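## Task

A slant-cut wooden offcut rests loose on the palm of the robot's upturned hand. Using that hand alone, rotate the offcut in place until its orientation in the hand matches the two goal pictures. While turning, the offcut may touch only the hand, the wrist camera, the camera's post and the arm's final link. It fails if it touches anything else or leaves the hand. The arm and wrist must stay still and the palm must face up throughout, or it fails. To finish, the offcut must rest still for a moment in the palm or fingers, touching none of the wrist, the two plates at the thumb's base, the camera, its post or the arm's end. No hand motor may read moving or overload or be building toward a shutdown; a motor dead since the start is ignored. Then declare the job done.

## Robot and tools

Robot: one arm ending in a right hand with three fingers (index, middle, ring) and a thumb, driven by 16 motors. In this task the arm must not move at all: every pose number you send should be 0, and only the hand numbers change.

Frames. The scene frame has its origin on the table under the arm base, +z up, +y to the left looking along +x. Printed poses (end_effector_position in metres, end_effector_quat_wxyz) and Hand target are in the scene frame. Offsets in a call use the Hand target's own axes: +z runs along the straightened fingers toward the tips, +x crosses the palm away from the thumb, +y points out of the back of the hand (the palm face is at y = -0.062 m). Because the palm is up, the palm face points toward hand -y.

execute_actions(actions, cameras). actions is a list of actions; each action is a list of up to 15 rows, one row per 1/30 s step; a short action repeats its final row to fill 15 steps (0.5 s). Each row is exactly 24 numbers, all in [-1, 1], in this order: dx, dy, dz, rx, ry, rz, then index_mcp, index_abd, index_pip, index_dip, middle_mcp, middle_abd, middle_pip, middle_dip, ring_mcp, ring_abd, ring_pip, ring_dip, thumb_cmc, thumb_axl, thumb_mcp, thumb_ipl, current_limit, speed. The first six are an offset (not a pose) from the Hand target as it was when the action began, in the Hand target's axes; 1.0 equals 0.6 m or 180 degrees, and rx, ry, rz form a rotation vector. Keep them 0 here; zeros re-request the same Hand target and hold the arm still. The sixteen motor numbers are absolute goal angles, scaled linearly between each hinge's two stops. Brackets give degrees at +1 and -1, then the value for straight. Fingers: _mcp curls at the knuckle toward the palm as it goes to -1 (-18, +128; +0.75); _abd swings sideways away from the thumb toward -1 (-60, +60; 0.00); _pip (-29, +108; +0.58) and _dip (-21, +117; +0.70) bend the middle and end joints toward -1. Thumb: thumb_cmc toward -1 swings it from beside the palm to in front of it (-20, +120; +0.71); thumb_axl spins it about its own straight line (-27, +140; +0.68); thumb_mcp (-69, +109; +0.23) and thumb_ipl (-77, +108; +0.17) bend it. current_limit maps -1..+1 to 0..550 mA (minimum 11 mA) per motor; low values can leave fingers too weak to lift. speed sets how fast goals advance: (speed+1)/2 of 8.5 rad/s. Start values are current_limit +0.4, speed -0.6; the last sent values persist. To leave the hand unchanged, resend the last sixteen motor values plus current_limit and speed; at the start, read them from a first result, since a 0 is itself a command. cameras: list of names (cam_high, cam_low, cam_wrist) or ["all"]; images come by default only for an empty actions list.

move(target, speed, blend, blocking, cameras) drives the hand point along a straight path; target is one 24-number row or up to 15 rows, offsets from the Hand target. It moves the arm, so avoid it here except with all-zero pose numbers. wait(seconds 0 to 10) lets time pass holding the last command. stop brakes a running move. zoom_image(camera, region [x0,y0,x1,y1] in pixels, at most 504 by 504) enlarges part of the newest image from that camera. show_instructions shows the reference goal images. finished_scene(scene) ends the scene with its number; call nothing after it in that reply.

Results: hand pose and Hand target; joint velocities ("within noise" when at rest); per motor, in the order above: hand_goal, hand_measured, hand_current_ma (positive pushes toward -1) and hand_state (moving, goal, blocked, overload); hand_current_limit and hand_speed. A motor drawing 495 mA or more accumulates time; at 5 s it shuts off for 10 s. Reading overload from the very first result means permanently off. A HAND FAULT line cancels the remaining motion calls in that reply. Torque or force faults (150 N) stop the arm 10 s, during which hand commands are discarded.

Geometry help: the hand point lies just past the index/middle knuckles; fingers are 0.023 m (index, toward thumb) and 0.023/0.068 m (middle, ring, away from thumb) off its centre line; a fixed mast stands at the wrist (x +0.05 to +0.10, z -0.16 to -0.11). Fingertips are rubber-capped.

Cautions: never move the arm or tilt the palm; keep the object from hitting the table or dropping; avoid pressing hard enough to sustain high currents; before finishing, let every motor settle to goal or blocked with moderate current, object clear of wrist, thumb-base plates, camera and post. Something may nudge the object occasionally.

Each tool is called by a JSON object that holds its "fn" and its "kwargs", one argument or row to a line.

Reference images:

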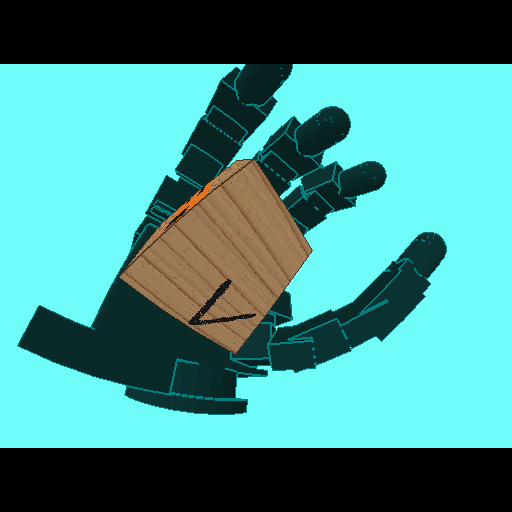

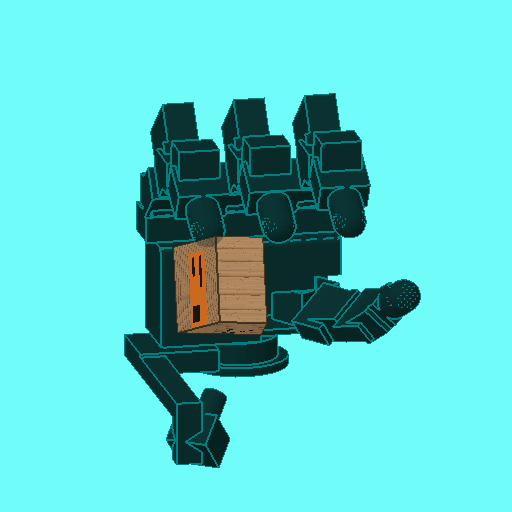

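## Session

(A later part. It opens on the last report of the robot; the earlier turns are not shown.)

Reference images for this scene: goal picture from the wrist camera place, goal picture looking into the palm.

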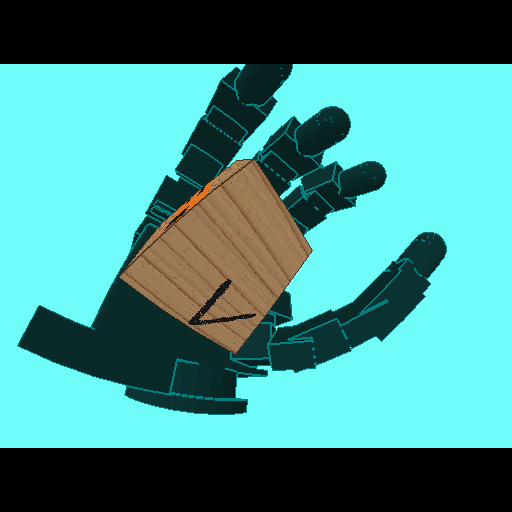

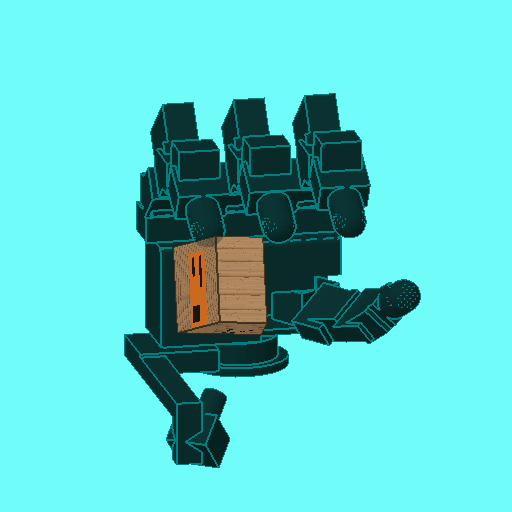

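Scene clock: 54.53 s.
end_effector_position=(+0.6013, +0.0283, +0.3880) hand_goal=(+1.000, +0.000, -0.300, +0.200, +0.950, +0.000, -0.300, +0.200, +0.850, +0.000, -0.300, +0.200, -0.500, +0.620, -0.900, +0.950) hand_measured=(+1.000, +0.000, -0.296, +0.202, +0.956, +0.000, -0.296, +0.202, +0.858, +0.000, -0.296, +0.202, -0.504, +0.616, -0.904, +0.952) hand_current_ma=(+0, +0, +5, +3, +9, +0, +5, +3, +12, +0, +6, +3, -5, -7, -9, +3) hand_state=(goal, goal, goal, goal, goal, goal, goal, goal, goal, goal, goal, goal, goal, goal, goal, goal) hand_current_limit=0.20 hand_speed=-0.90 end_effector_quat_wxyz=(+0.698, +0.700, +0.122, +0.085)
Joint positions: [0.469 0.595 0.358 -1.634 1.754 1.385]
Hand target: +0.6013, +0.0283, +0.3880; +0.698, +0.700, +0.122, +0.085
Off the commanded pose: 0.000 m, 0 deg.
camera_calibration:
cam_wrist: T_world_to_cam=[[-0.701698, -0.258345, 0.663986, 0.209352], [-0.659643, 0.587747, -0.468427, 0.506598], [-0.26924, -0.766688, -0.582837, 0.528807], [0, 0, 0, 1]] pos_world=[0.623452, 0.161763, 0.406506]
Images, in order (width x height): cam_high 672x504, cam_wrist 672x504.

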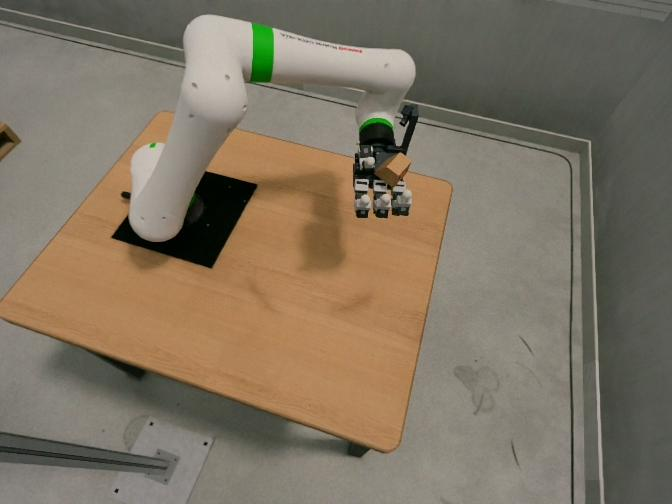

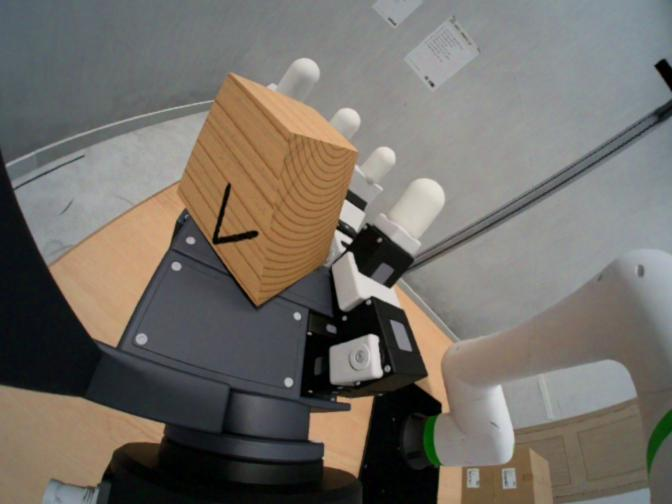

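{"fn": "execute_actions", "kwargs": {
  "actions": [
    [[0,0,0,0,0,0,1,0,-0.3,0.2,0.95,0,-0.3,0.2,0.85,0,-0.3,0.2,-0.3,0.62,-0.5,0.816,0.2,-0.6]],
    [[0,0,0,0,0,0,1,0,-0.3,0.2,0.95,0,-0.3,0.2,0.85,0,-0.3,0.2,-0.3,0.2,0.2,0.816,0.2,-0.6]],
    [[0,0,0,0,0,0,1,0,-0.3,0.2,0.95,0,-0.3,0.2,0.85,0,-0.3,0.2,-0.571,-0.7,0.2,0.816,0.2,-0.6]],
    [[0,0,0,0,0,0,1,0,-0.3,0.2,0.95,0,-0.3,0.2,0.85,0,-0.3,0.2,-0.571,-0.7,0.2,0.816,0.2,-0.6]],
    [[0,0,0,0,0,0,1,0,-0.3,0.2,0.95,0,-0.3,0.2,0.85,0,-0.3,0.2,-0.571,-0.7,-0.74,0.816,0.0,-0.7]],
    [[0,0,0,0,0,0,1,0,-0.3,0.2,0.95,0,-0.3,0.2,0.85,0,-0.3,0.2,-0.571,-0.7,-0.74,0.816,0.0,-0.7]],
    [[0,0,0,0,0,0,1,0,-0.3,0.2,0.95,0,-0.3,0.2,0.85,0,-0.3,0.2,-0.571,-0.4,-0.74,0.816,0.2,-0.9]],
    [[0,0,0,0,0,0,1,0,-0.3,0.2,0.95,0,-0.3,0.2,0.85,0,-0.3,0.2,-0.571,-0.3,-0.74,0.816,0.2,-0.9]]
  ],
  "cameras": ["cam_wrist","cam_high"]
}}

{"fn": "zoom_image", "kwargs": {
  "camera": "cam_high",
  "region": [320, 90, 450, 220]
}}

{"fn": "execute_actions", "kwargs": {
  "actions": [
    [[0,0,0,0,0,0,1,0,-0.3,0.2,0.95,0,-0.3,0.2,0.85,0,-0.3,0.2,-0.571,-0.2,-0.74,0.816,0.2,-0.9]],
    [[0,0,0,0,0,0,1,0,-0.3,0.2,0.95,0,-0.3,0.2,0.85,0,-0.3,0.2,-0.571,-0.1,-0.74,0.816,0.2,-0.9]]
  ],
  "cameras": ["cam_wrist","cam_high"]
}}

{"fn": "zoom_image", "kwargs": {
  "camera": "cam_high",
  "region": [320, 90, 450, 220]
}}

Scene clock: 62.23 s.
end_effector_position=(+0.6013, +0.0283, +0.3880) hand_goal=(+1.000, +0.000, -0.300, +0.200, +0.950, +0.000, -0.300, +0.200, +0.850, +0.000, -0.300, +0.200, -0.570, -0.300, -0.740, +0.816) hand_measured=(+1.000, +0.000, -0.296, +0.202, +0.956, +0.000, -0.296, +0.202, +0.858, +0.000, -0.296, +0.202, -0.572, -0.302, -0.742, +0.818) hand_current_ma=(+0, +0, +5, +3, +9, +0, +5, +3, +12, +0, +6, +3, -2, -3, -3, +2) hand_state=(goal, goal, goal, goal, goal, goal, goal, goal, goal, goal, goal, goal, goal, goal, goal, goal) hand_current_limit=0.20 hand_speed=-0.90 end_effector_quat_wxyz=(+0.698, +0.700, +0.122, +0.085)
Joint positions: [0.469 0.595 0.358 -1.634 1.754 1.385]
Hand target: +0.6013, +0.0283, +0.3880; +0.698, +0.700, +0.122, +0.085
Off the commanded pose: 0.000 m, 0 deg.
camera_calibration:
cam_wrist: T_world_to_cam=[[-0.701698, -0.258345, 0.663986, 0.209352], [-0.659643, 0.587747, -0.468427, 0.506598], [-0.26924, -0.766688, -0.582837, 0.528807], [0, 0, 0, 1]] pos_world=[0.623452, 0.161763, 0.406506]
Images, in order (width x height): cam_high 672x504, cam_wrist 672x504.

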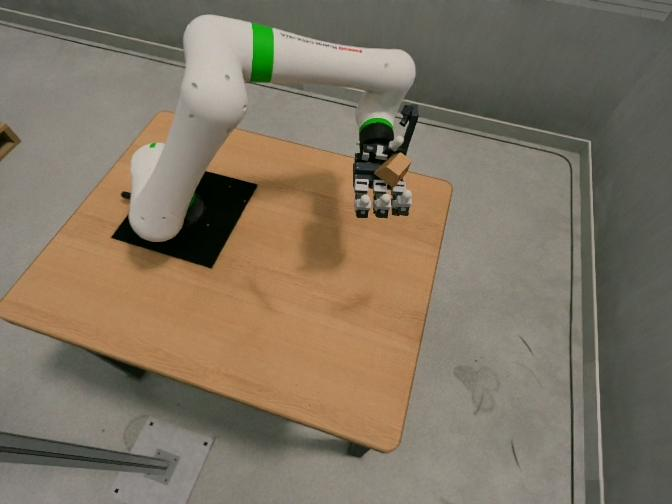

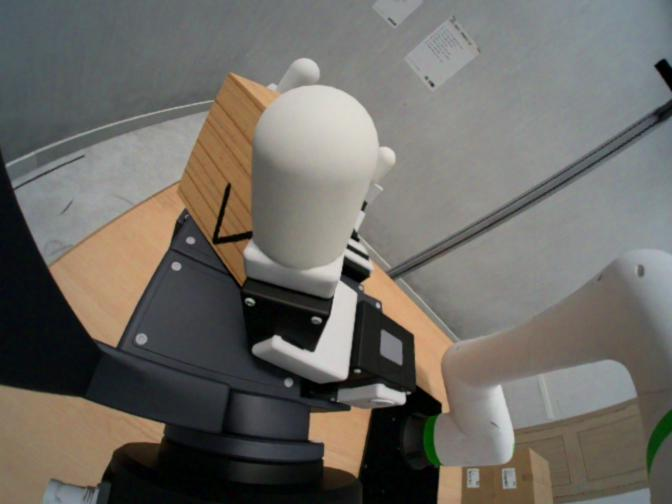

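Scaled by 3.877 from the camera's 672x504 image, which has a finer 960x720 frame.

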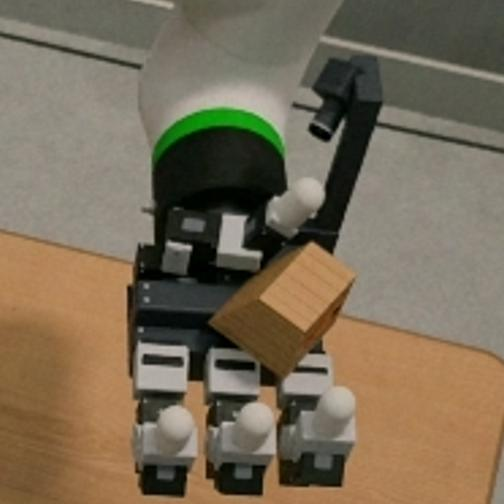

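Scene clock: 63.43 s.
end_effector_position=(+0.6013, +0.0283, +0.3880) hand_goal=(+1.000, +0.000, -0.300, +0.200, +0.950, +0.000, -0.300, +0.200, +0.850, +0.000, -0.300, +0.200, -0.570, -0.100, -0.740, +0.816) hand_measured=(+1.000, +0.000, -0.296, +0.202, +0.956, +0.000, -0.296, +0.202, +0.858, +0.000, -0.296, +0.202, -0.572, -0.102, -0.742, +0.818) hand_current_ma=(+0, +0, +5, +3, +9, +0, +5, +3, +12, +0, +6, +3, -2, -4, -3, +2) hand_state=(goal, goal, goal, goal, goal, goal, goal, goal, goal, goal, goal, goal, goal, goal, goal, goal) hand_current_limit=0.20 hand_speed=-0.90 end_effector_quat_wxyz=(+0.698, +0.700, +0.122, +0.085)
Joint positions: [0.469 0.595 0.358 -1.634 1.754 1.385]
Hand target: +0.6013, +0.0283, +0.3880; +0.698, +0.700, +0.122, +0.085
Off the commanded pose: 0.000 m, 0 deg.
camera_calibration:
cam_wrist: T_world_to_cam=[[-0.701698, -0.258345, 0.663986, 0.209352], [-0.659643, 0.587747, -0.468427, 0.506598], [-0.26924, -0.766688, -0.582837, 0.528807], [0, 0, 0, 1]] pos_world=[0.623452, 0.161763, 0.406506]
Images, in order (width x height): cam_high 672x504, cam_wrist 672x504.

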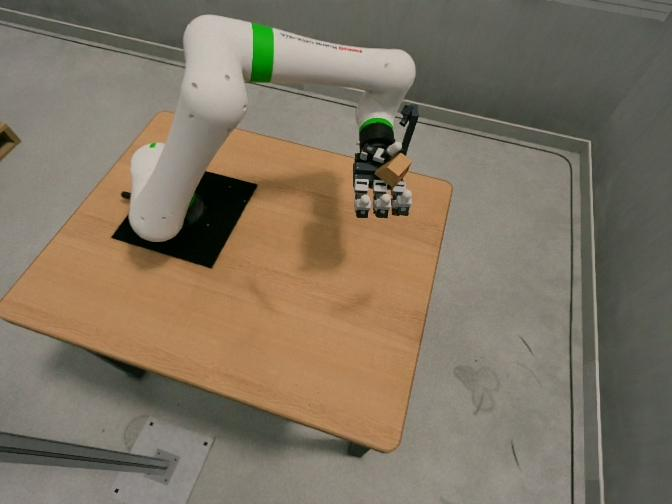

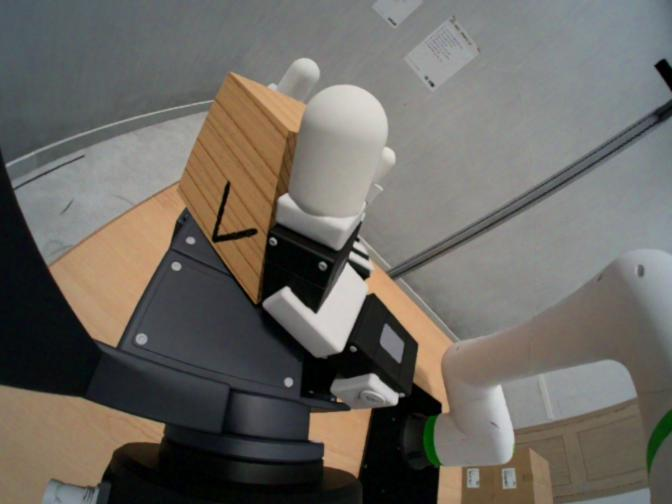

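Scaled by 3.877 from the camera's 672x504 image, which has a finer 960x720 frame.

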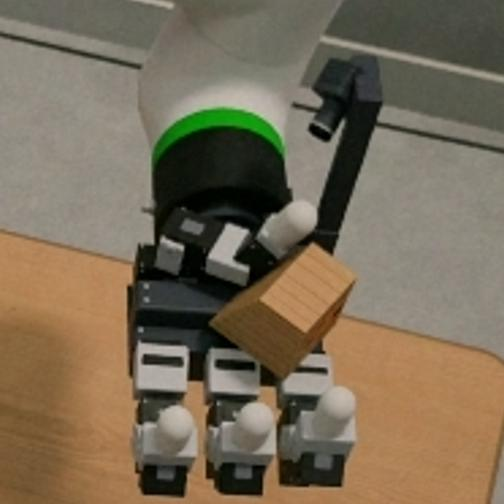

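{"fn": "execute_actions", "kwargs": {
  "actions": [
    [[0,0,0,0,0,0,1,0,-0.3,0.2,0.95,0,-0.3,0.2,0.85,0,-0.3,0.2,-0.571,-0.4,-0.74,0.816,0.2,-0.8]],
    [[0,0,0,0,0,0,1,0,-0.3,0.2,0.95,0,-0.3,0.2,0.85,0,-0.3,0.2,-0.571,-0.4,-0.74,0.45,0.1,-0.8]],
    [[0,0,0,0,0,0,1,0,-0.3,0.2,0.95,0,-0.3,0.2,0.85,0,-0.3,0.2,-0.571,-0.2,-0.74,0.45,0.2,-0.9]],
    [[0,0,0,0,0,0,1,0,-0.3,0.2,0.95,0,-0.3,0.2,0.85,0,-0.3,0.2,-0.571,-0.1,-0.74,0.45,0.2,-0.9]]
  ],
  "cameras": ["cam_wrist","cam_high"]
}}

{"fn": "zoom_image", "kwargs": {
  "camera": "cam_high",
  "region": [320, 90, 450, 220]
}}

{"fn": "execute_actions", "kwargs": {
  "actions": [
    [[0,0,0,0,0,0,1,0,-0.3,0.2,0.95,0,-0.3,0.2,0.85,0,-0.3,0.2,-0.571,0.0,-0.74,0.45,0.2,-0.9]],
    [[0,0,0,0,0,0,1,0,-0.3,0.2,0.95,0,-0.3,0.2,0.85,0,-0.3,0.2,-0.571,0.1,-0.74,0.45,0.2,-0.9]]
  ],
  "cameras": ["cam_wrist","cam_high"]
}}

{"fn": "zoom_image", "kwargs": {
  "camera": "cam_high",
  "region": [320, 90, 450, 220]
}}

Scene clock: 67.20 s.
end_effector_position=(+0.6013, +0.0283, +0.3880) hand_goal=(+1.000, +0.000, -0.300, +0.200, +0.950, +0.000, -0.300, +0.200, +0.850, +0.000, -0.300, +0.200, -0.570, -0.100, -0.740, +0.450) hand_measured=(+1.000, +0.000, -0.296, +0.202, +0.956, +0.000, -0.296, +0.202, +0.858, +0.000, -0.296, +0.202, -0.572, -0.104, -0.742, +0.452) hand_current_ma=(+0, +0, +5, +3, +9, +0, +5, +3, +13, +0, +6, +3, -3, -7, -3, +2) hand_state=(goal, goal, goal, goal, goal, goal, goal, goal, goal, goal, goal, goal, goal, goal, goal, goal) hand_current_limit=0.20 hand_speed=-0.90 end_effector_quat_wxyz=(+0.698, +0.700, +0.122, +0.085)
Joint positions: [0.469 0.595 0.358 -1.634 1.754 1.385]
Hand target: +0.6013, +0.0283, +0.3880; +0.698, +0.700, +0.122, +0.085
Off the commanded pose: 0.000 m, 0 deg.
camera_calibration:
cam_wrist: T_world_to_cam=[[-0.701698, -0.258345, 0.663986, 0.209352], [-0.659643, 0.587747, -0.468427, 0.506598], [-0.26924, -0.766688, -0.582837, 0.528807], [0, 0, 0, 1]] pos_world=[0.623452, 0.161763, 0.406506]
Images, in order (width x height): cam_high 672x504, cam_wrist 672x504.

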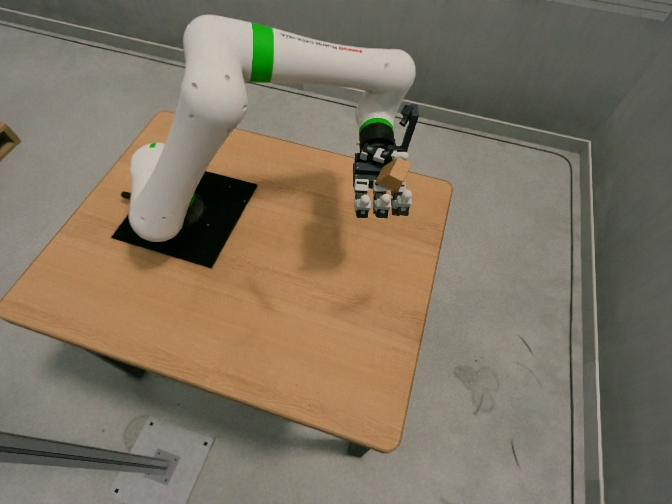

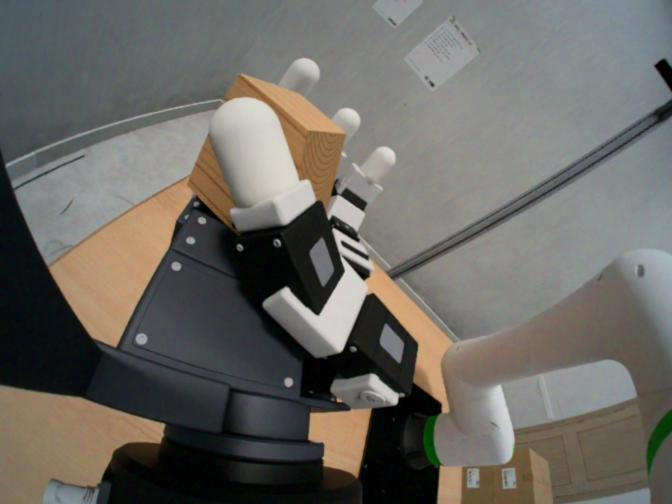

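Scaled by 3.877 from the camera's 672x504 image, which has a finer 960x720 frame.

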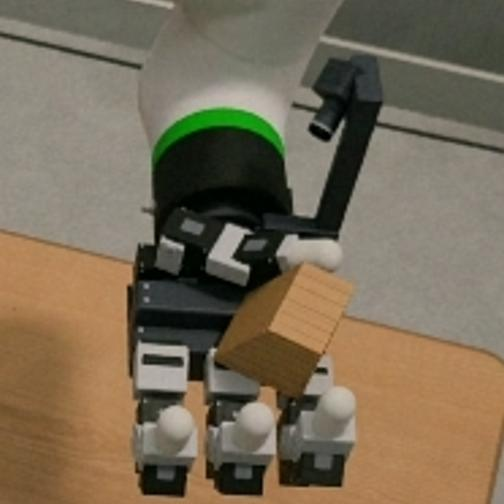

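Scene clock: 68.40 s.
end_effector_position=(+0.6013, +0.0283, +0.3880) hand_goal=(+1.000, +0.000, -0.300, +0.200, +0.950, +0.000, -0.300, +0.200, +0.850, +0.000, -0.300, +0.200, -0.570, +0.100, -0.740, +0.450) hand_measured=(+1.000, +0.000, -0.296, +0.202, +0.956, +0.000, -0.296, +0.202, +0.864, +0.000, -0.296, +0.202, -0.568, +0.088, -0.736, +0.452) hand_current_ma=(+0, +0, +5, +3, +9, +0, +5, +3, +28, +0, +6, +3, +3, -25, +8, +5) hand_state=(goal, goal, goal, goal, goal, goal, goal, goal, goal, goal, goal, goal, goal, goal, goal, goal) hand_current_limit=0.20 hand_speed=-0.90 end_effector_quat_wxyz=(+0.698, +0.700, +0.122, +0.085)
Joint positions: [0.469 0.595 0.358 -1.634 1.754 1.385]
Hand target: +0.6013, +0.0283, +0.3880; +0.698, +0.700, +0.122, +0.085
Off the commanded pose: 0.000 m, 0 deg.
camera_calibration:
cam_wrist: T_world_to_cam=[[-0.701698, -0.258345, 0.663986, 0.209352], [-0.659643, 0.587747, -0.468427, 0.506598], [-0.26924, -0.766688, -0.582837, 0.528807], [0, 0, 0, 1]] pos_world=[0.623452, 0.161763, 0.406506]
Images, in order (width x height): cam_high 672x504, cam_wrist 672x504.

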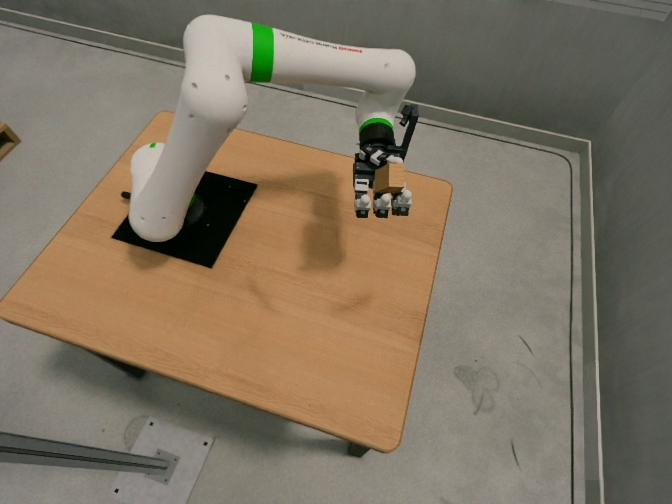

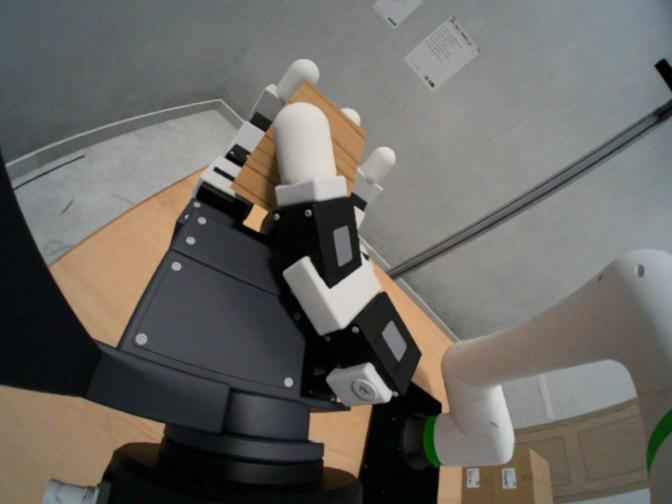

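Scaled by 3.877 from the camera's 672x504 image, which has a finer 960x720 frame.

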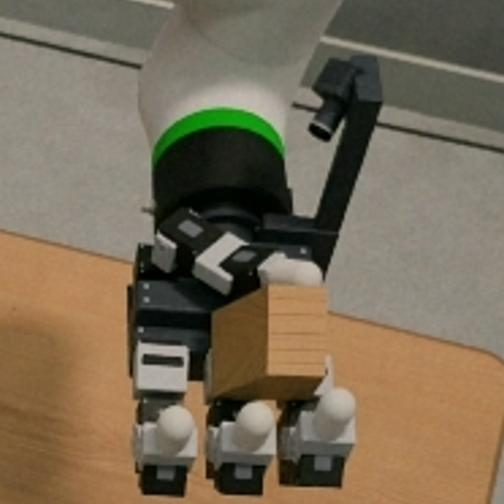

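{"fn": "execute_actions", "kwargs": {
  "actions": [
    [[0,0,0,0,0,0,1,0,-0.3,0.2,0.95,0,-0.3,0.2,0.85,0,-0.3,0.2,-0.571,-0.2,-0.74,0.45,0.2,-0.9]],
    [[0,0,0,0,0,0,1,0,-0.3,0.2,0.95,0,-0.3,0.2,0.85,0,-0.3,0.2,-0.571,-0.4,-0.74,0.7,0.2,-0.8]],
    [[0,0,0,0,0,0,1,0,-0.3,0.2,0.95,0,-0.3,0.2,0.85,0,-0.3,0.2,-0.3,-0.4,-0.2,0.95,0.2,-0.6]],
    [[0,0,0,0,0,0,1,0,-0.3,0.2,0.95,0,-0.3,0.2,0.85,0,-0.3,0.2,-0.3,-0.4,0.2,0.95,0.2,-0.6]]
  ],
  "cameras": ["cam_wrist","cam_high"]
}}

{"fn": "zoom_image", "kwargs": {
  "camera": "cam_wrist",
  "region": [100, 30, 450, 330]
}}

{"fn": "zoom_image", "kwargs": {
  "camera": "cam_high",
  "region": [320, 90, 450, 220]
}}

Scene clock: 71.33 s.
end_effector_position=(+0.6013, +0.0283, +0.3880) hand_goal=(+1.000, +0.000, -0.300, +0.200, +0.950, +0.000, -0.300, +0.200, +0.850, +0.000, -0.300, +0.200, -0.300, -0.400, +0.200, +0.950) hand_measured=(+1.000, +0.000, -0.296, +0.202, +0.956, +0.000, -0.296, +0.202, +0.864, +0.000, -0.296, +0.202, -0.298, -0.398, +0.200, +0.950) hand_current_ma=(+0, +0, +5, +3, +9, +0, +5, +3, +28, +0, +6, +3, +2, +3, +0, -1) hand_state=(goal, goal, goal, goal, goal, goal, goal, goal, goal, goal, goal, goal, goal, goal, goal, goal) hand_current_limit=0.20 hand_speed=-0.60 end_effector_quat_wxyz=(+0.698, +0.700, +0.122, +0.085)
Joint positions: [0.469 0.595 0.358 -1.634 1.754 1.385]
Hand target: +0.6013, +0.0283, +0.3880; +0.698, +0.700, +0.122, +0.085
Off the commanded pose: 0.000 m, 0 deg.
camera_calibration:
cam_wrist: T_world_to_cam=[[-0.701698, -0.258345, 0.663986, 0.209352], [-0.659643, 0.587747, -0.468427, 0.506598], [-0.26924, -0.766688, -0.582837, 0.528807], [0, 0, 0, 1]] pos_world=[0.623452, 0.161763, 0.406506]
Images, in order (width x height): cam_high 672x504, cam_wrist 672x504.

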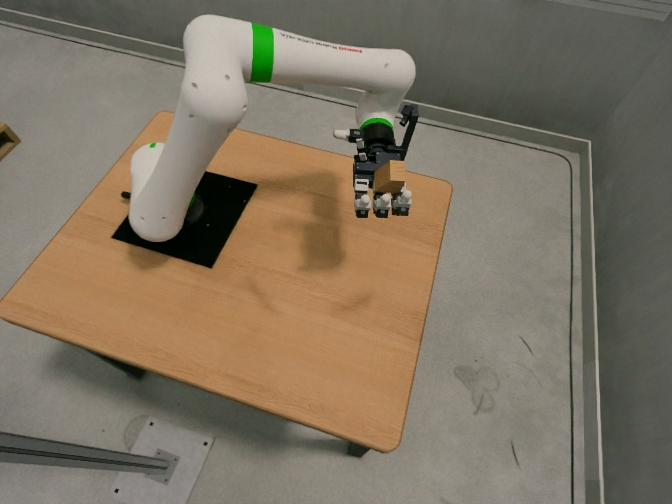

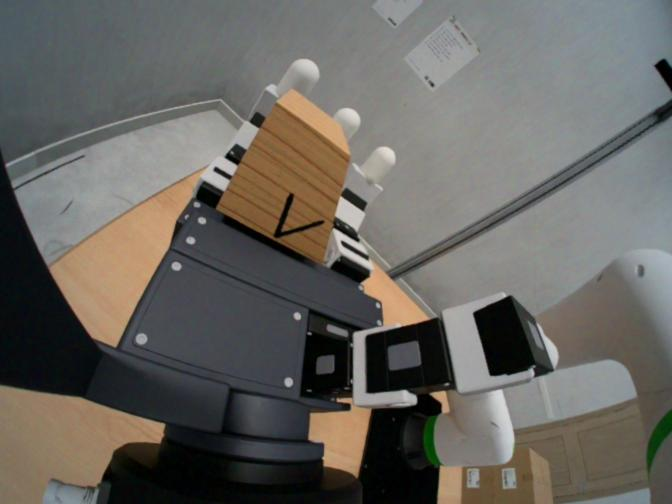

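Scaled by 1.440 from the camera's 672x504 image, which has a finer 960x720 frame.

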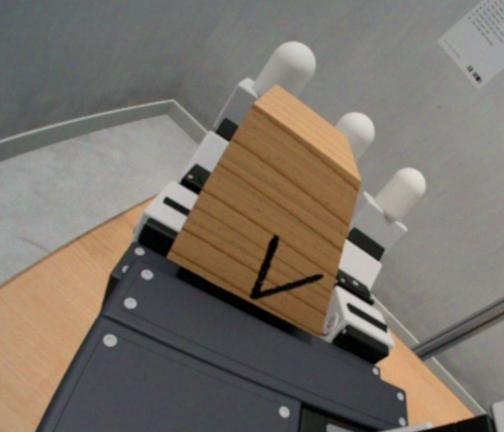

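Scaled by 3.877 from the camera's 672x504 image, which has a finer 960x720 frame.

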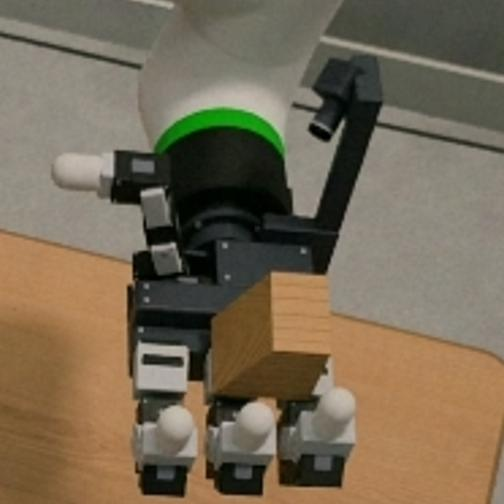

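{"fn": "execute_actions", "kwargs": {
  "actions": [
    [[0,0,0,0,0,0,1,0,-0.3,0.2,1,0,-0.3,0.2,0.85,0,-0.3,0.2,-0.571,-0.4,0.2,0.6,0.2,-0.7]],
    [[0,0,0,0,0,0,1,0,-0.3,0.2,1,0,-0.3,0.2,0.85,0,-0.3,0.2,-0.571,-0.4,-0.74,0.4,0.1,-0.7]],
    [[0,0,0,0,0,0,1,0,-0.3,0.2,1,0,-0.3,0.2,0.85,0,-0.3,0.2,-0.571,-0.4,-0.74,0.2,0.1,-0.7]],
    [[0,0,0,0,0,0,1,0,-0.3,0.2,1,0,-0.3,0.2,0.85,0,-0.3,0.2,-0.571,-0.2,-0.74,0.2,0.2,-0.9]],
    [[0,0,0,0,0,0,1,0,-0.3,0.2,1,0,-0.3,0.2,0.85,0,-0.3,0.2,-0.571,-0.1,-0.74,0.2,0.2,-0.9]]
  ],
  "cameras": ["cam_wrist","cam_high"]
}}

{"fn": "zoom_image", "kwargs": {
  "camera": "cam_high",
  "region": [320, 90, 450, 220]
}}

{"fn": "execute_actions", "kwargs": {
  "actions": [
    [[0,0,0,0,0,0,1,0,-0.3,0.2,1,0,-0.3,0.2,0.85,0,-0.3,0.2,-0.571,0.0,-0.74,0.2,0.2,-0.9]],
    [[0,0,0,0,0,0,1,0,-0.3,0.2,1,0,-0.3,0.2,0.85,0,-0.3,0.2,-0.571,0.06,-0.74,0.2,0.2,-0.9]]
  ],
  "cameras": ["cam_wrist","cam_high"]
}}

{"fn": "zoom_image", "kwargs": {
  "camera": "cam_high",
  "region": [320, 90, 450, 220]
}}

Scene clock: 76.77 s.
end_effector_position=(+0.6013, +0.0283, +0.3880) hand_goal=(+1.000, +0.000, -0.300, +0.200, +1.000, +0.000, -0.300, +0.200, +0.850, +0.000, -0.300, +0.200, -0.570, -0.100, -0.740, +0.200) hand_measured=(+1.000, +0.000, -0.296, +0.202, +1.000, +0.000, -0.296, +0.202, +0.864, +0.000, -0.296, +0.202, -0.572, -0.102, -0.742, +0.200) hand_current_ma=(+0, +0, +5, +3, +0, +0, +5, +3, +28, +0, +6, +3, -3, -4, -4, +1) hand_state=(goal, goal, goal, goal, goal, goal, goal, goal, goal, goal, goal, goal, goal, goal, goal, goal) hand_current_limit=0.20 hand_speed=-0.90 end_effector_quat_wxyz=(+0.698, +0.700, +0.122, +0.085)
Joint positions: [0.469 0.595 0.358 -1.634 1.754 1.385]
Hand target: +0.6013, +0.0283, +0.3880; +0.698, +0.700, +0.122, +0.085
Off the commanded pose: 0.000 m, 0 deg.
camera_calibration:
cam_wrist: T_world_to_cam=[[-0.701698, -0.258345, 0.663986, 0.209352], [-0.659643, 0.587747, -0.468427, 0.506598], [-0.26924, -0.766688, -0.582837, 0.528807], [0, 0, 0, 1]] pos_world=[0.623452, 0.161763, 0.406506]
Images, in order (width x height): cam_high 672x504, cam_wrist 672x504.

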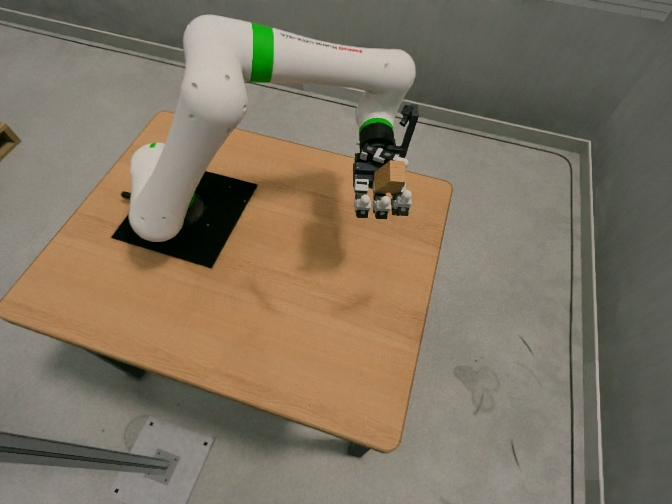

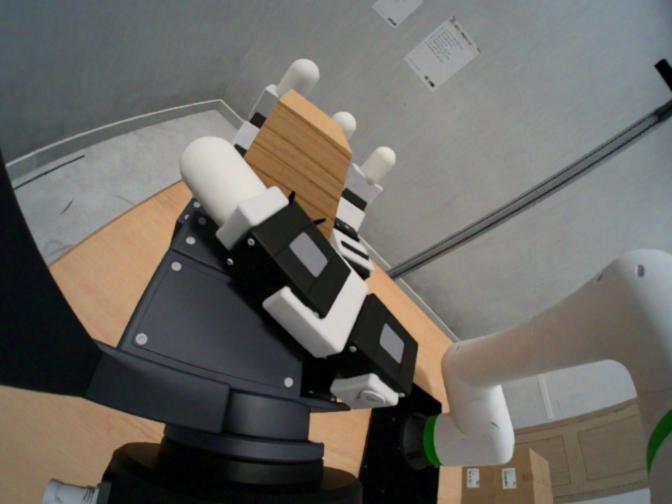

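Scaled by 3.877 from the camera's 672x504 image, which has a finer 960x720 frame.

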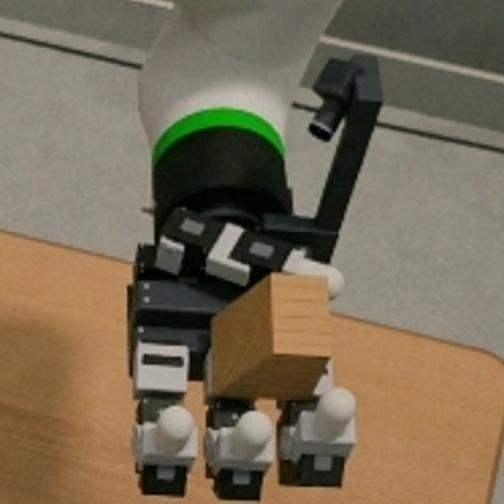

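Scene clock: 77.97 s.
end_effector_position=(+0.6013, +0.0283, +0.3880) hand_goal=(+1.000, +0.000, -0.300, +0.200, +1.000, +0.000, -0.300, +0.200, +0.850, +0.000, -0.300, +0.200, -0.570, +0.060, -0.740, +0.200) hand_measured=(+1.000, +0.000, -0.296, +0.202, +1.000, +0.000, -0.296, +0.202, +0.864, +0.000, -0.296, +0.202, -0.568, +0.038, -0.738, +0.202) hand_current_ma=(+0, +0, +5, +3, +0, +0, +5, +3, +29, +0, +6, +3, +2, -59, +2, +1) hand_state=(goal, goal, goal, goal, goal, goal, goal, goal, goal, goal, goal, goal, goal, blocked, goal, goal) hand_current_limit=0.20 hand_speed=-0.90 end_effector_quat_wxyz=(+0.698, +0.700, +0.122, +0.085)
Joint positions: [0.469 0.595 0.358 -1.634 1.754 1.385]
Hand target: +0.6013, +0.0283, +0.3880; +0.698, +0.700, +0.122, +0.085
Off the commanded pose: 0.000 m, 0 deg.
camera_calibration:
cam_wrist: T_world_to_cam=[[-0.701698, -0.258345, 0.663986, 0.209352], [-0.659643, 0.587747, -0.468427, 0.506598], [-0.26924, -0.766688, -0.582837, 0.528807], [0, 0, 0, 1]] pos_world=[0.623452, 0.161763, 0.406506]
Images, in order (width x height): cam_high 672x504, cam_wrist 672x504.

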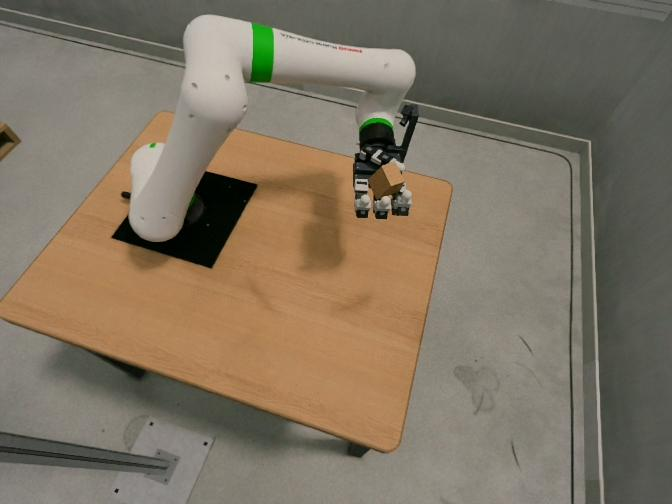

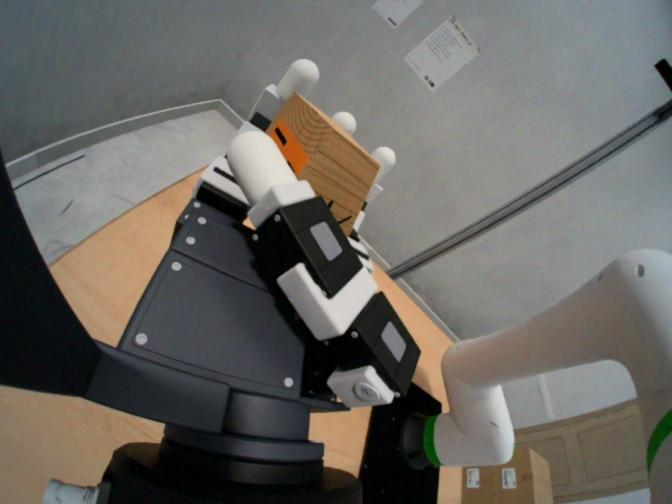

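Scaled by 3.877 from the camera's 672x504 image, which has a finer 960x720 frame.

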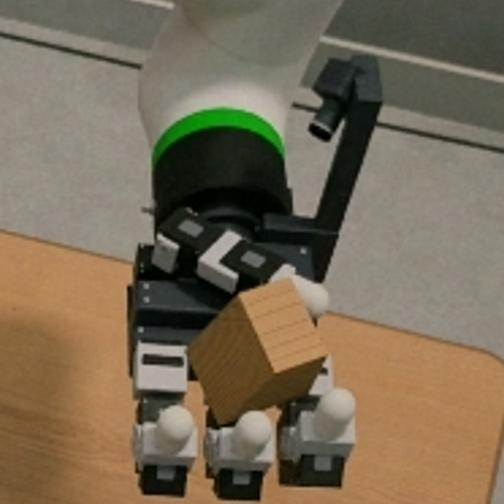

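{"fn": "execute_actions", "kwargs": {
  "actions": [
    [[0,0,0,0,0,0,1,0,-0.6,0.2,1,0,-0.6,0.2,0.85,0,-0.3,0.2,-0.571,0.03,-0.74,0.2,0.2,-0.9]],
    [[0,0,0,0,0,0,1,0,-0.9,0.2,1,0,-0.9,0.2,0.85,0,-0.3,0.2,-0.571,0.03,-0.74,0.2,0.2,-0.9]],
    [[0,0,0,0,0,0,1,0,-0.9,0.2,1,0,-0.9,0.2,0.85,0,-0.3,0.2,-0.571,0.03,-0.74,0.2,0.2,-0.9]]
  ],
  "cameras": ["cam_wrist","cam_high"]
}}

{"fn": "zoom_image", "kwargs": {
  "camera": "cam_high",
  "region": [320, 90, 450, 220]
}}

{"fn": "execute_actions", "kwargs": {
  "actions": [
    [[0,0,0,0,0,0,1,0,-0.9,-0.2,0.8,0,-0.9,-0.2,0.85,0,-0.3,0.2,-0.571,0.03,-0.74,0.2,0.2,-0.9]],
    [[0,0,0,0,0,0,1,0,-0.9,-0.2,0.8,0,-0.9,-0.2,0.85,0,-0.3,0.2,-0.571,0.03,-0.74,0.2,0.2,-0.9]]
  ],
  "cameras": ["cam_wrist","cam_high"]
}}

{"fn": "zoom_image", "kwargs": {
  "camera": "cam_high",
  "region": [320, 90, 450, 220]
}}

Scene clock: 81.50 s.
end_effector_position=(+0.6013, +0.0283, +0.3880) hand_goal=(+1.000, +0.000, -0.900, +0.200, +1.000, +0.000, -0.900, +0.200, +0.850, +0.000, -0.300, +0.200, -0.570, +0.030, -0.740, +0.200) hand_measured=(+1.000, +0.000, -0.896, +0.202, +1.000, +0.000, -0.792, +0.222, +0.864, +0.000, -0.296, +0.202, -0.576, -0.008, -0.742, +0.202) hand_current_ma=(+0, +0, +4, +3, +0, +0, +330, +46, +29, +0, +6, +3, -9, -130, -2, +1) hand_state=(goal, goal, goal, goal, goal, goal, blocked, blocked, goal, goal, goal, goal, goal, blocked, goal, goal) hand_current_limit=0.20 hand_speed=-0.90 end_effector_quat_wxyz=(+0.698, +0.700, +0.122, +0.085)
Joint positions: [0.469 0.595 0.358 -1.634 1.754 1.385]
Hand target: +0.6013, +0.0283, +0.3880; +0.698, +0.700, +0.122, +0.085
Off the commanded pose: 0.000 m, 0 deg.
camera_calibration:
cam_wrist: T_world_to_cam=[[-0.701698, -0.258345, 0.663986, 0.209352], [-0.659643, 0.587747, -0.468427, 0.506598], [-0.26924, -0.766688, -0.582837, 0.528807], [0, 0, 0, 1]] pos_world=[0.623452, 0.161763, 0.406506]
Images, in order (width x height): cam_high 672x504, cam_wrist 672x504.

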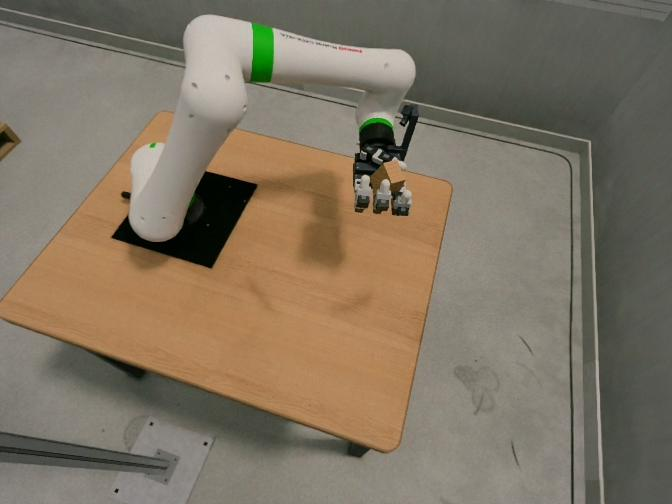

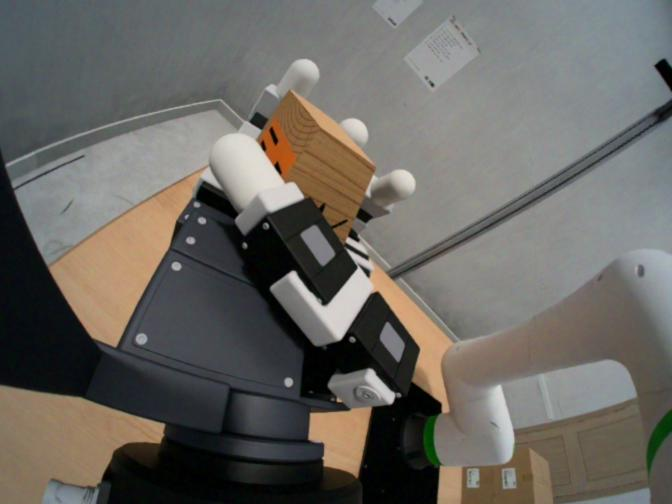

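Scaled by 3.877 from the camera's 672x504 image, which has a finer 960x720 frame.

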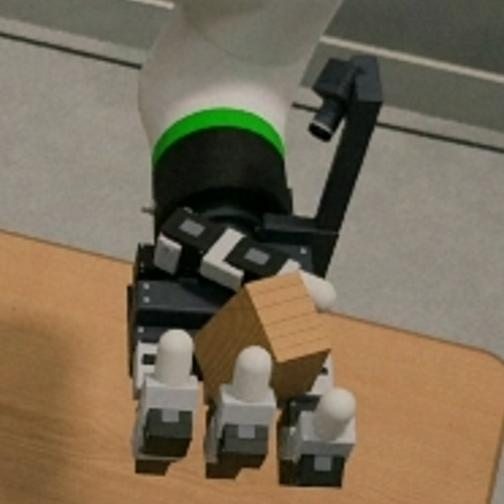

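Scene clock: 82.87 s.
end_effector_position=(+0.6013, +0.0283, +0.3880) hand_goal=(+1.000, +0.000, -0.900, -0.200, +0.800, +0.000, -0.900, -0.200, +0.850, +0.000, -0.300, +0.200, -0.570, +0.030, -0.740, +0.200) hand_measured=(+1.000, +0.000, -0.896, -0.198, +0.882, +0.004, -0.792, -0.060, +0.864, +0.000, -0.296, +0.202, -0.584, -0.074, -0.740, +0.202) hand_current_ma=(+0, +0, +4, +3, +285, +3, +330, +330, +30, +0, +6, +3, -27, -330, -1, +1) hand_state=(goal, goal, goal, goal, blocked, goal, blocked, blocked, goal, goal, goal, goal, goal, blocked, goal, goal) hand_current_limit=0.20 hand_speed=-0.90 end_effector_quat_wxyz=(+0.698, +0.700, +0.122, +0.085)
Joint positions: [0.469 0.595 0.358 -1.634 1.754 1.385]
Hand target: +0.6013, +0.0283, +0.3880; +0.698, +0.700, +0.122, +0.085
Off the commanded pose: 0.000 m, 0 deg.
camera_calibration:
cam_wrist: T_world_to_cam=[[-0.701698, -0.258345, 0.663986, 0.209352], [-0.659643, 0.587747, -0.468427, 0.506598], [-0.26924, -0.766688, -0.582837, 0.528807], [0, 0, 0, 1]] pos_world=[0.623452, 0.161763, 0.406506]
Images, in order (width x height): cam_high 672x504, cam_wrist 672x504.

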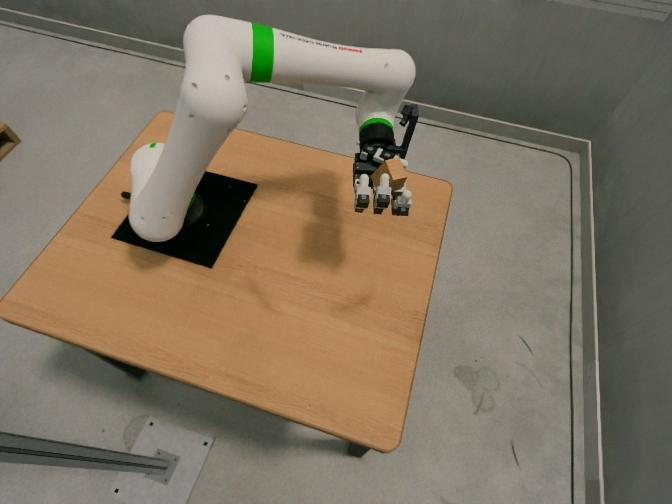

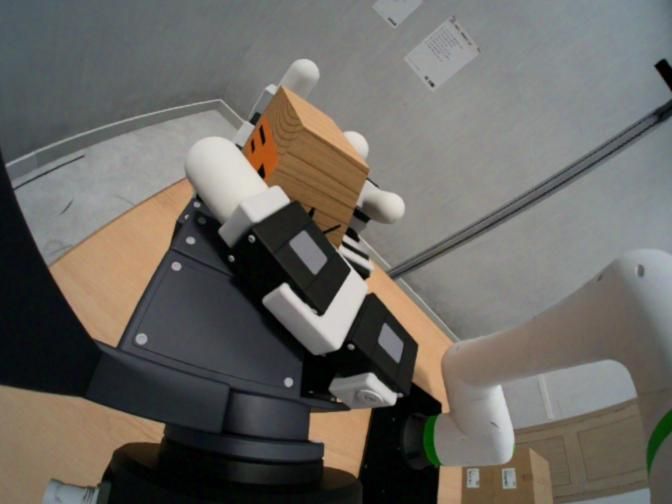

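Scaled by 3.877 from the camera's 672x504 image, which has a finer 960x720 frame.

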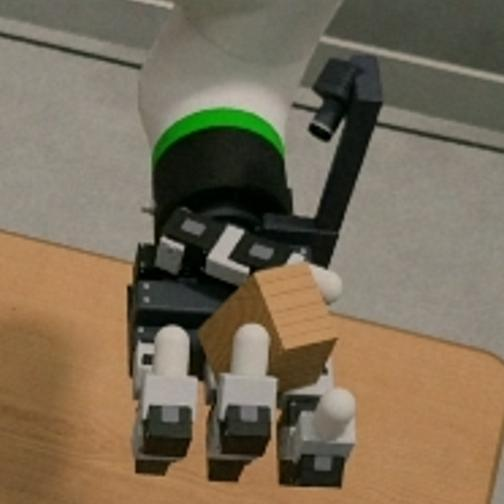

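{"fn": "execute_actions", "kwargs": {
  "actions": [
    [[0,0,0,0,0,0,1,0,-0.9,-0.2,0.85,0,-0.85,-0.1,0.85,0,-0.1,0.4,-0.571,0.06,-0.74,0.17,0.2,-0.9]],
    [[0,0,0,0,0,0,1,0,-0.9,-0.2,0.85,0,-0.85,-0.1,0.85,0,-0.1,0.4,-0.571,0.15,-0.74,0.17,0.3,-0.9]],
    [[0,0,0,0,0,0,1,0,-0.9,-0.2,0.85,0,-0.85,-0.1,0.85,0,-0.1,0.4,-0.571,0.15,-0.74,0.17,0.3,-0.9]]
  ],
  "cameras": ["cam_wrist","cam_high"]
}}

{"fn": "zoom_image", "kwargs": {
  "camera": "cam_high",
  "region": [320, 90, 450, 220]
}}

Scene clock: 85.27 s.
end_effector_position=(+0.6013, +0.0283, +0.3880) hand_goal=(+1.000, +0.000, -0.900, -0.200, +0.850, +0.000, -0.850, -0.100, +0.850, +0.000, -0.100, +0.400, -0.570, +0.150, -0.740, +0.170) hand_measured=(+1.000, +0.000, -0.896, -0.198, +0.882, +0.004, -0.786, -0.060, +0.864, +0.000, -0.100, +0.398, -0.584, -0.074, -0.734, +0.180) hand_current_ma=(+0, +0, +4, +3, +86, +3, +188, +107, +30, +0, -1, -3, -27, -357, +14, +27) hand_state=(goal, goal, goal, goal, blocked, goal, blocked, blocked, goal, goal, goal, goal, goal, blocked, goal, goal) hand_current_limit=0.30 hand_speed=-0.90 end_effector_quat_wxyz=(+0.698, +0.700, +0.122, +0.085)
Joint positions: [0.469 0.595 0.358 -1.634 1.754 1.385]
Hand target: +0.6013, +0.0283, +0.3880; +0.698, +0.700, +0.122, +0.085
Off the commanded pose: 0.000 m, 0 deg.
camera_calibration:
cam_wrist: T_world_to_cam=[[-0.701698, -0.258345, 0.663986, 0.209352], [-0.659643, 0.587747, -0.468427, 0.506598], [-0.26924, -0.766688, -0.582837, 0.528807], [0, 0, 0, 1]] pos_world=[0.623452, 0.161763, 0.406506]
Images, in order (width x height): cam_high 672x504, cam_wrist 672x504.

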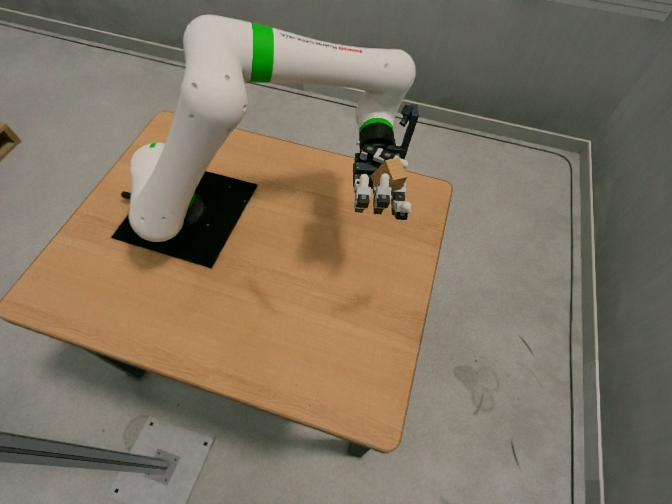

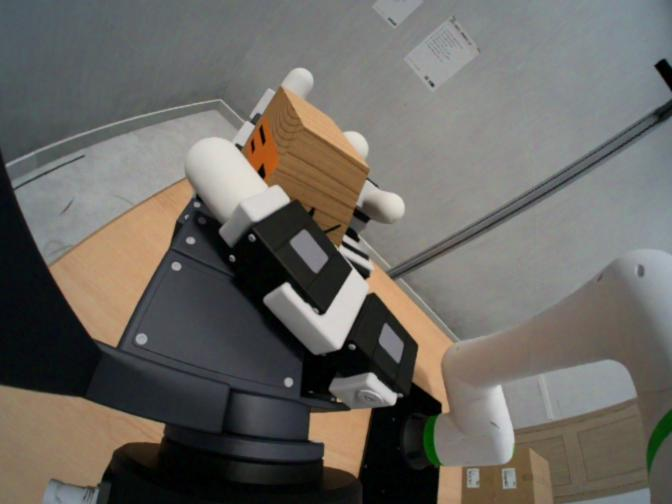

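Scaled by 3.877 from the camera's 672x504 image, which has a finer 960x720 frame.

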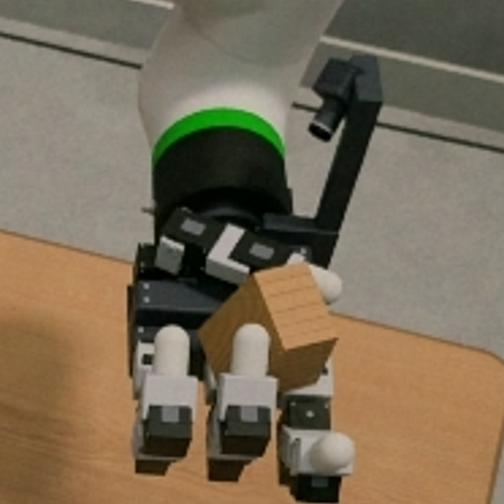

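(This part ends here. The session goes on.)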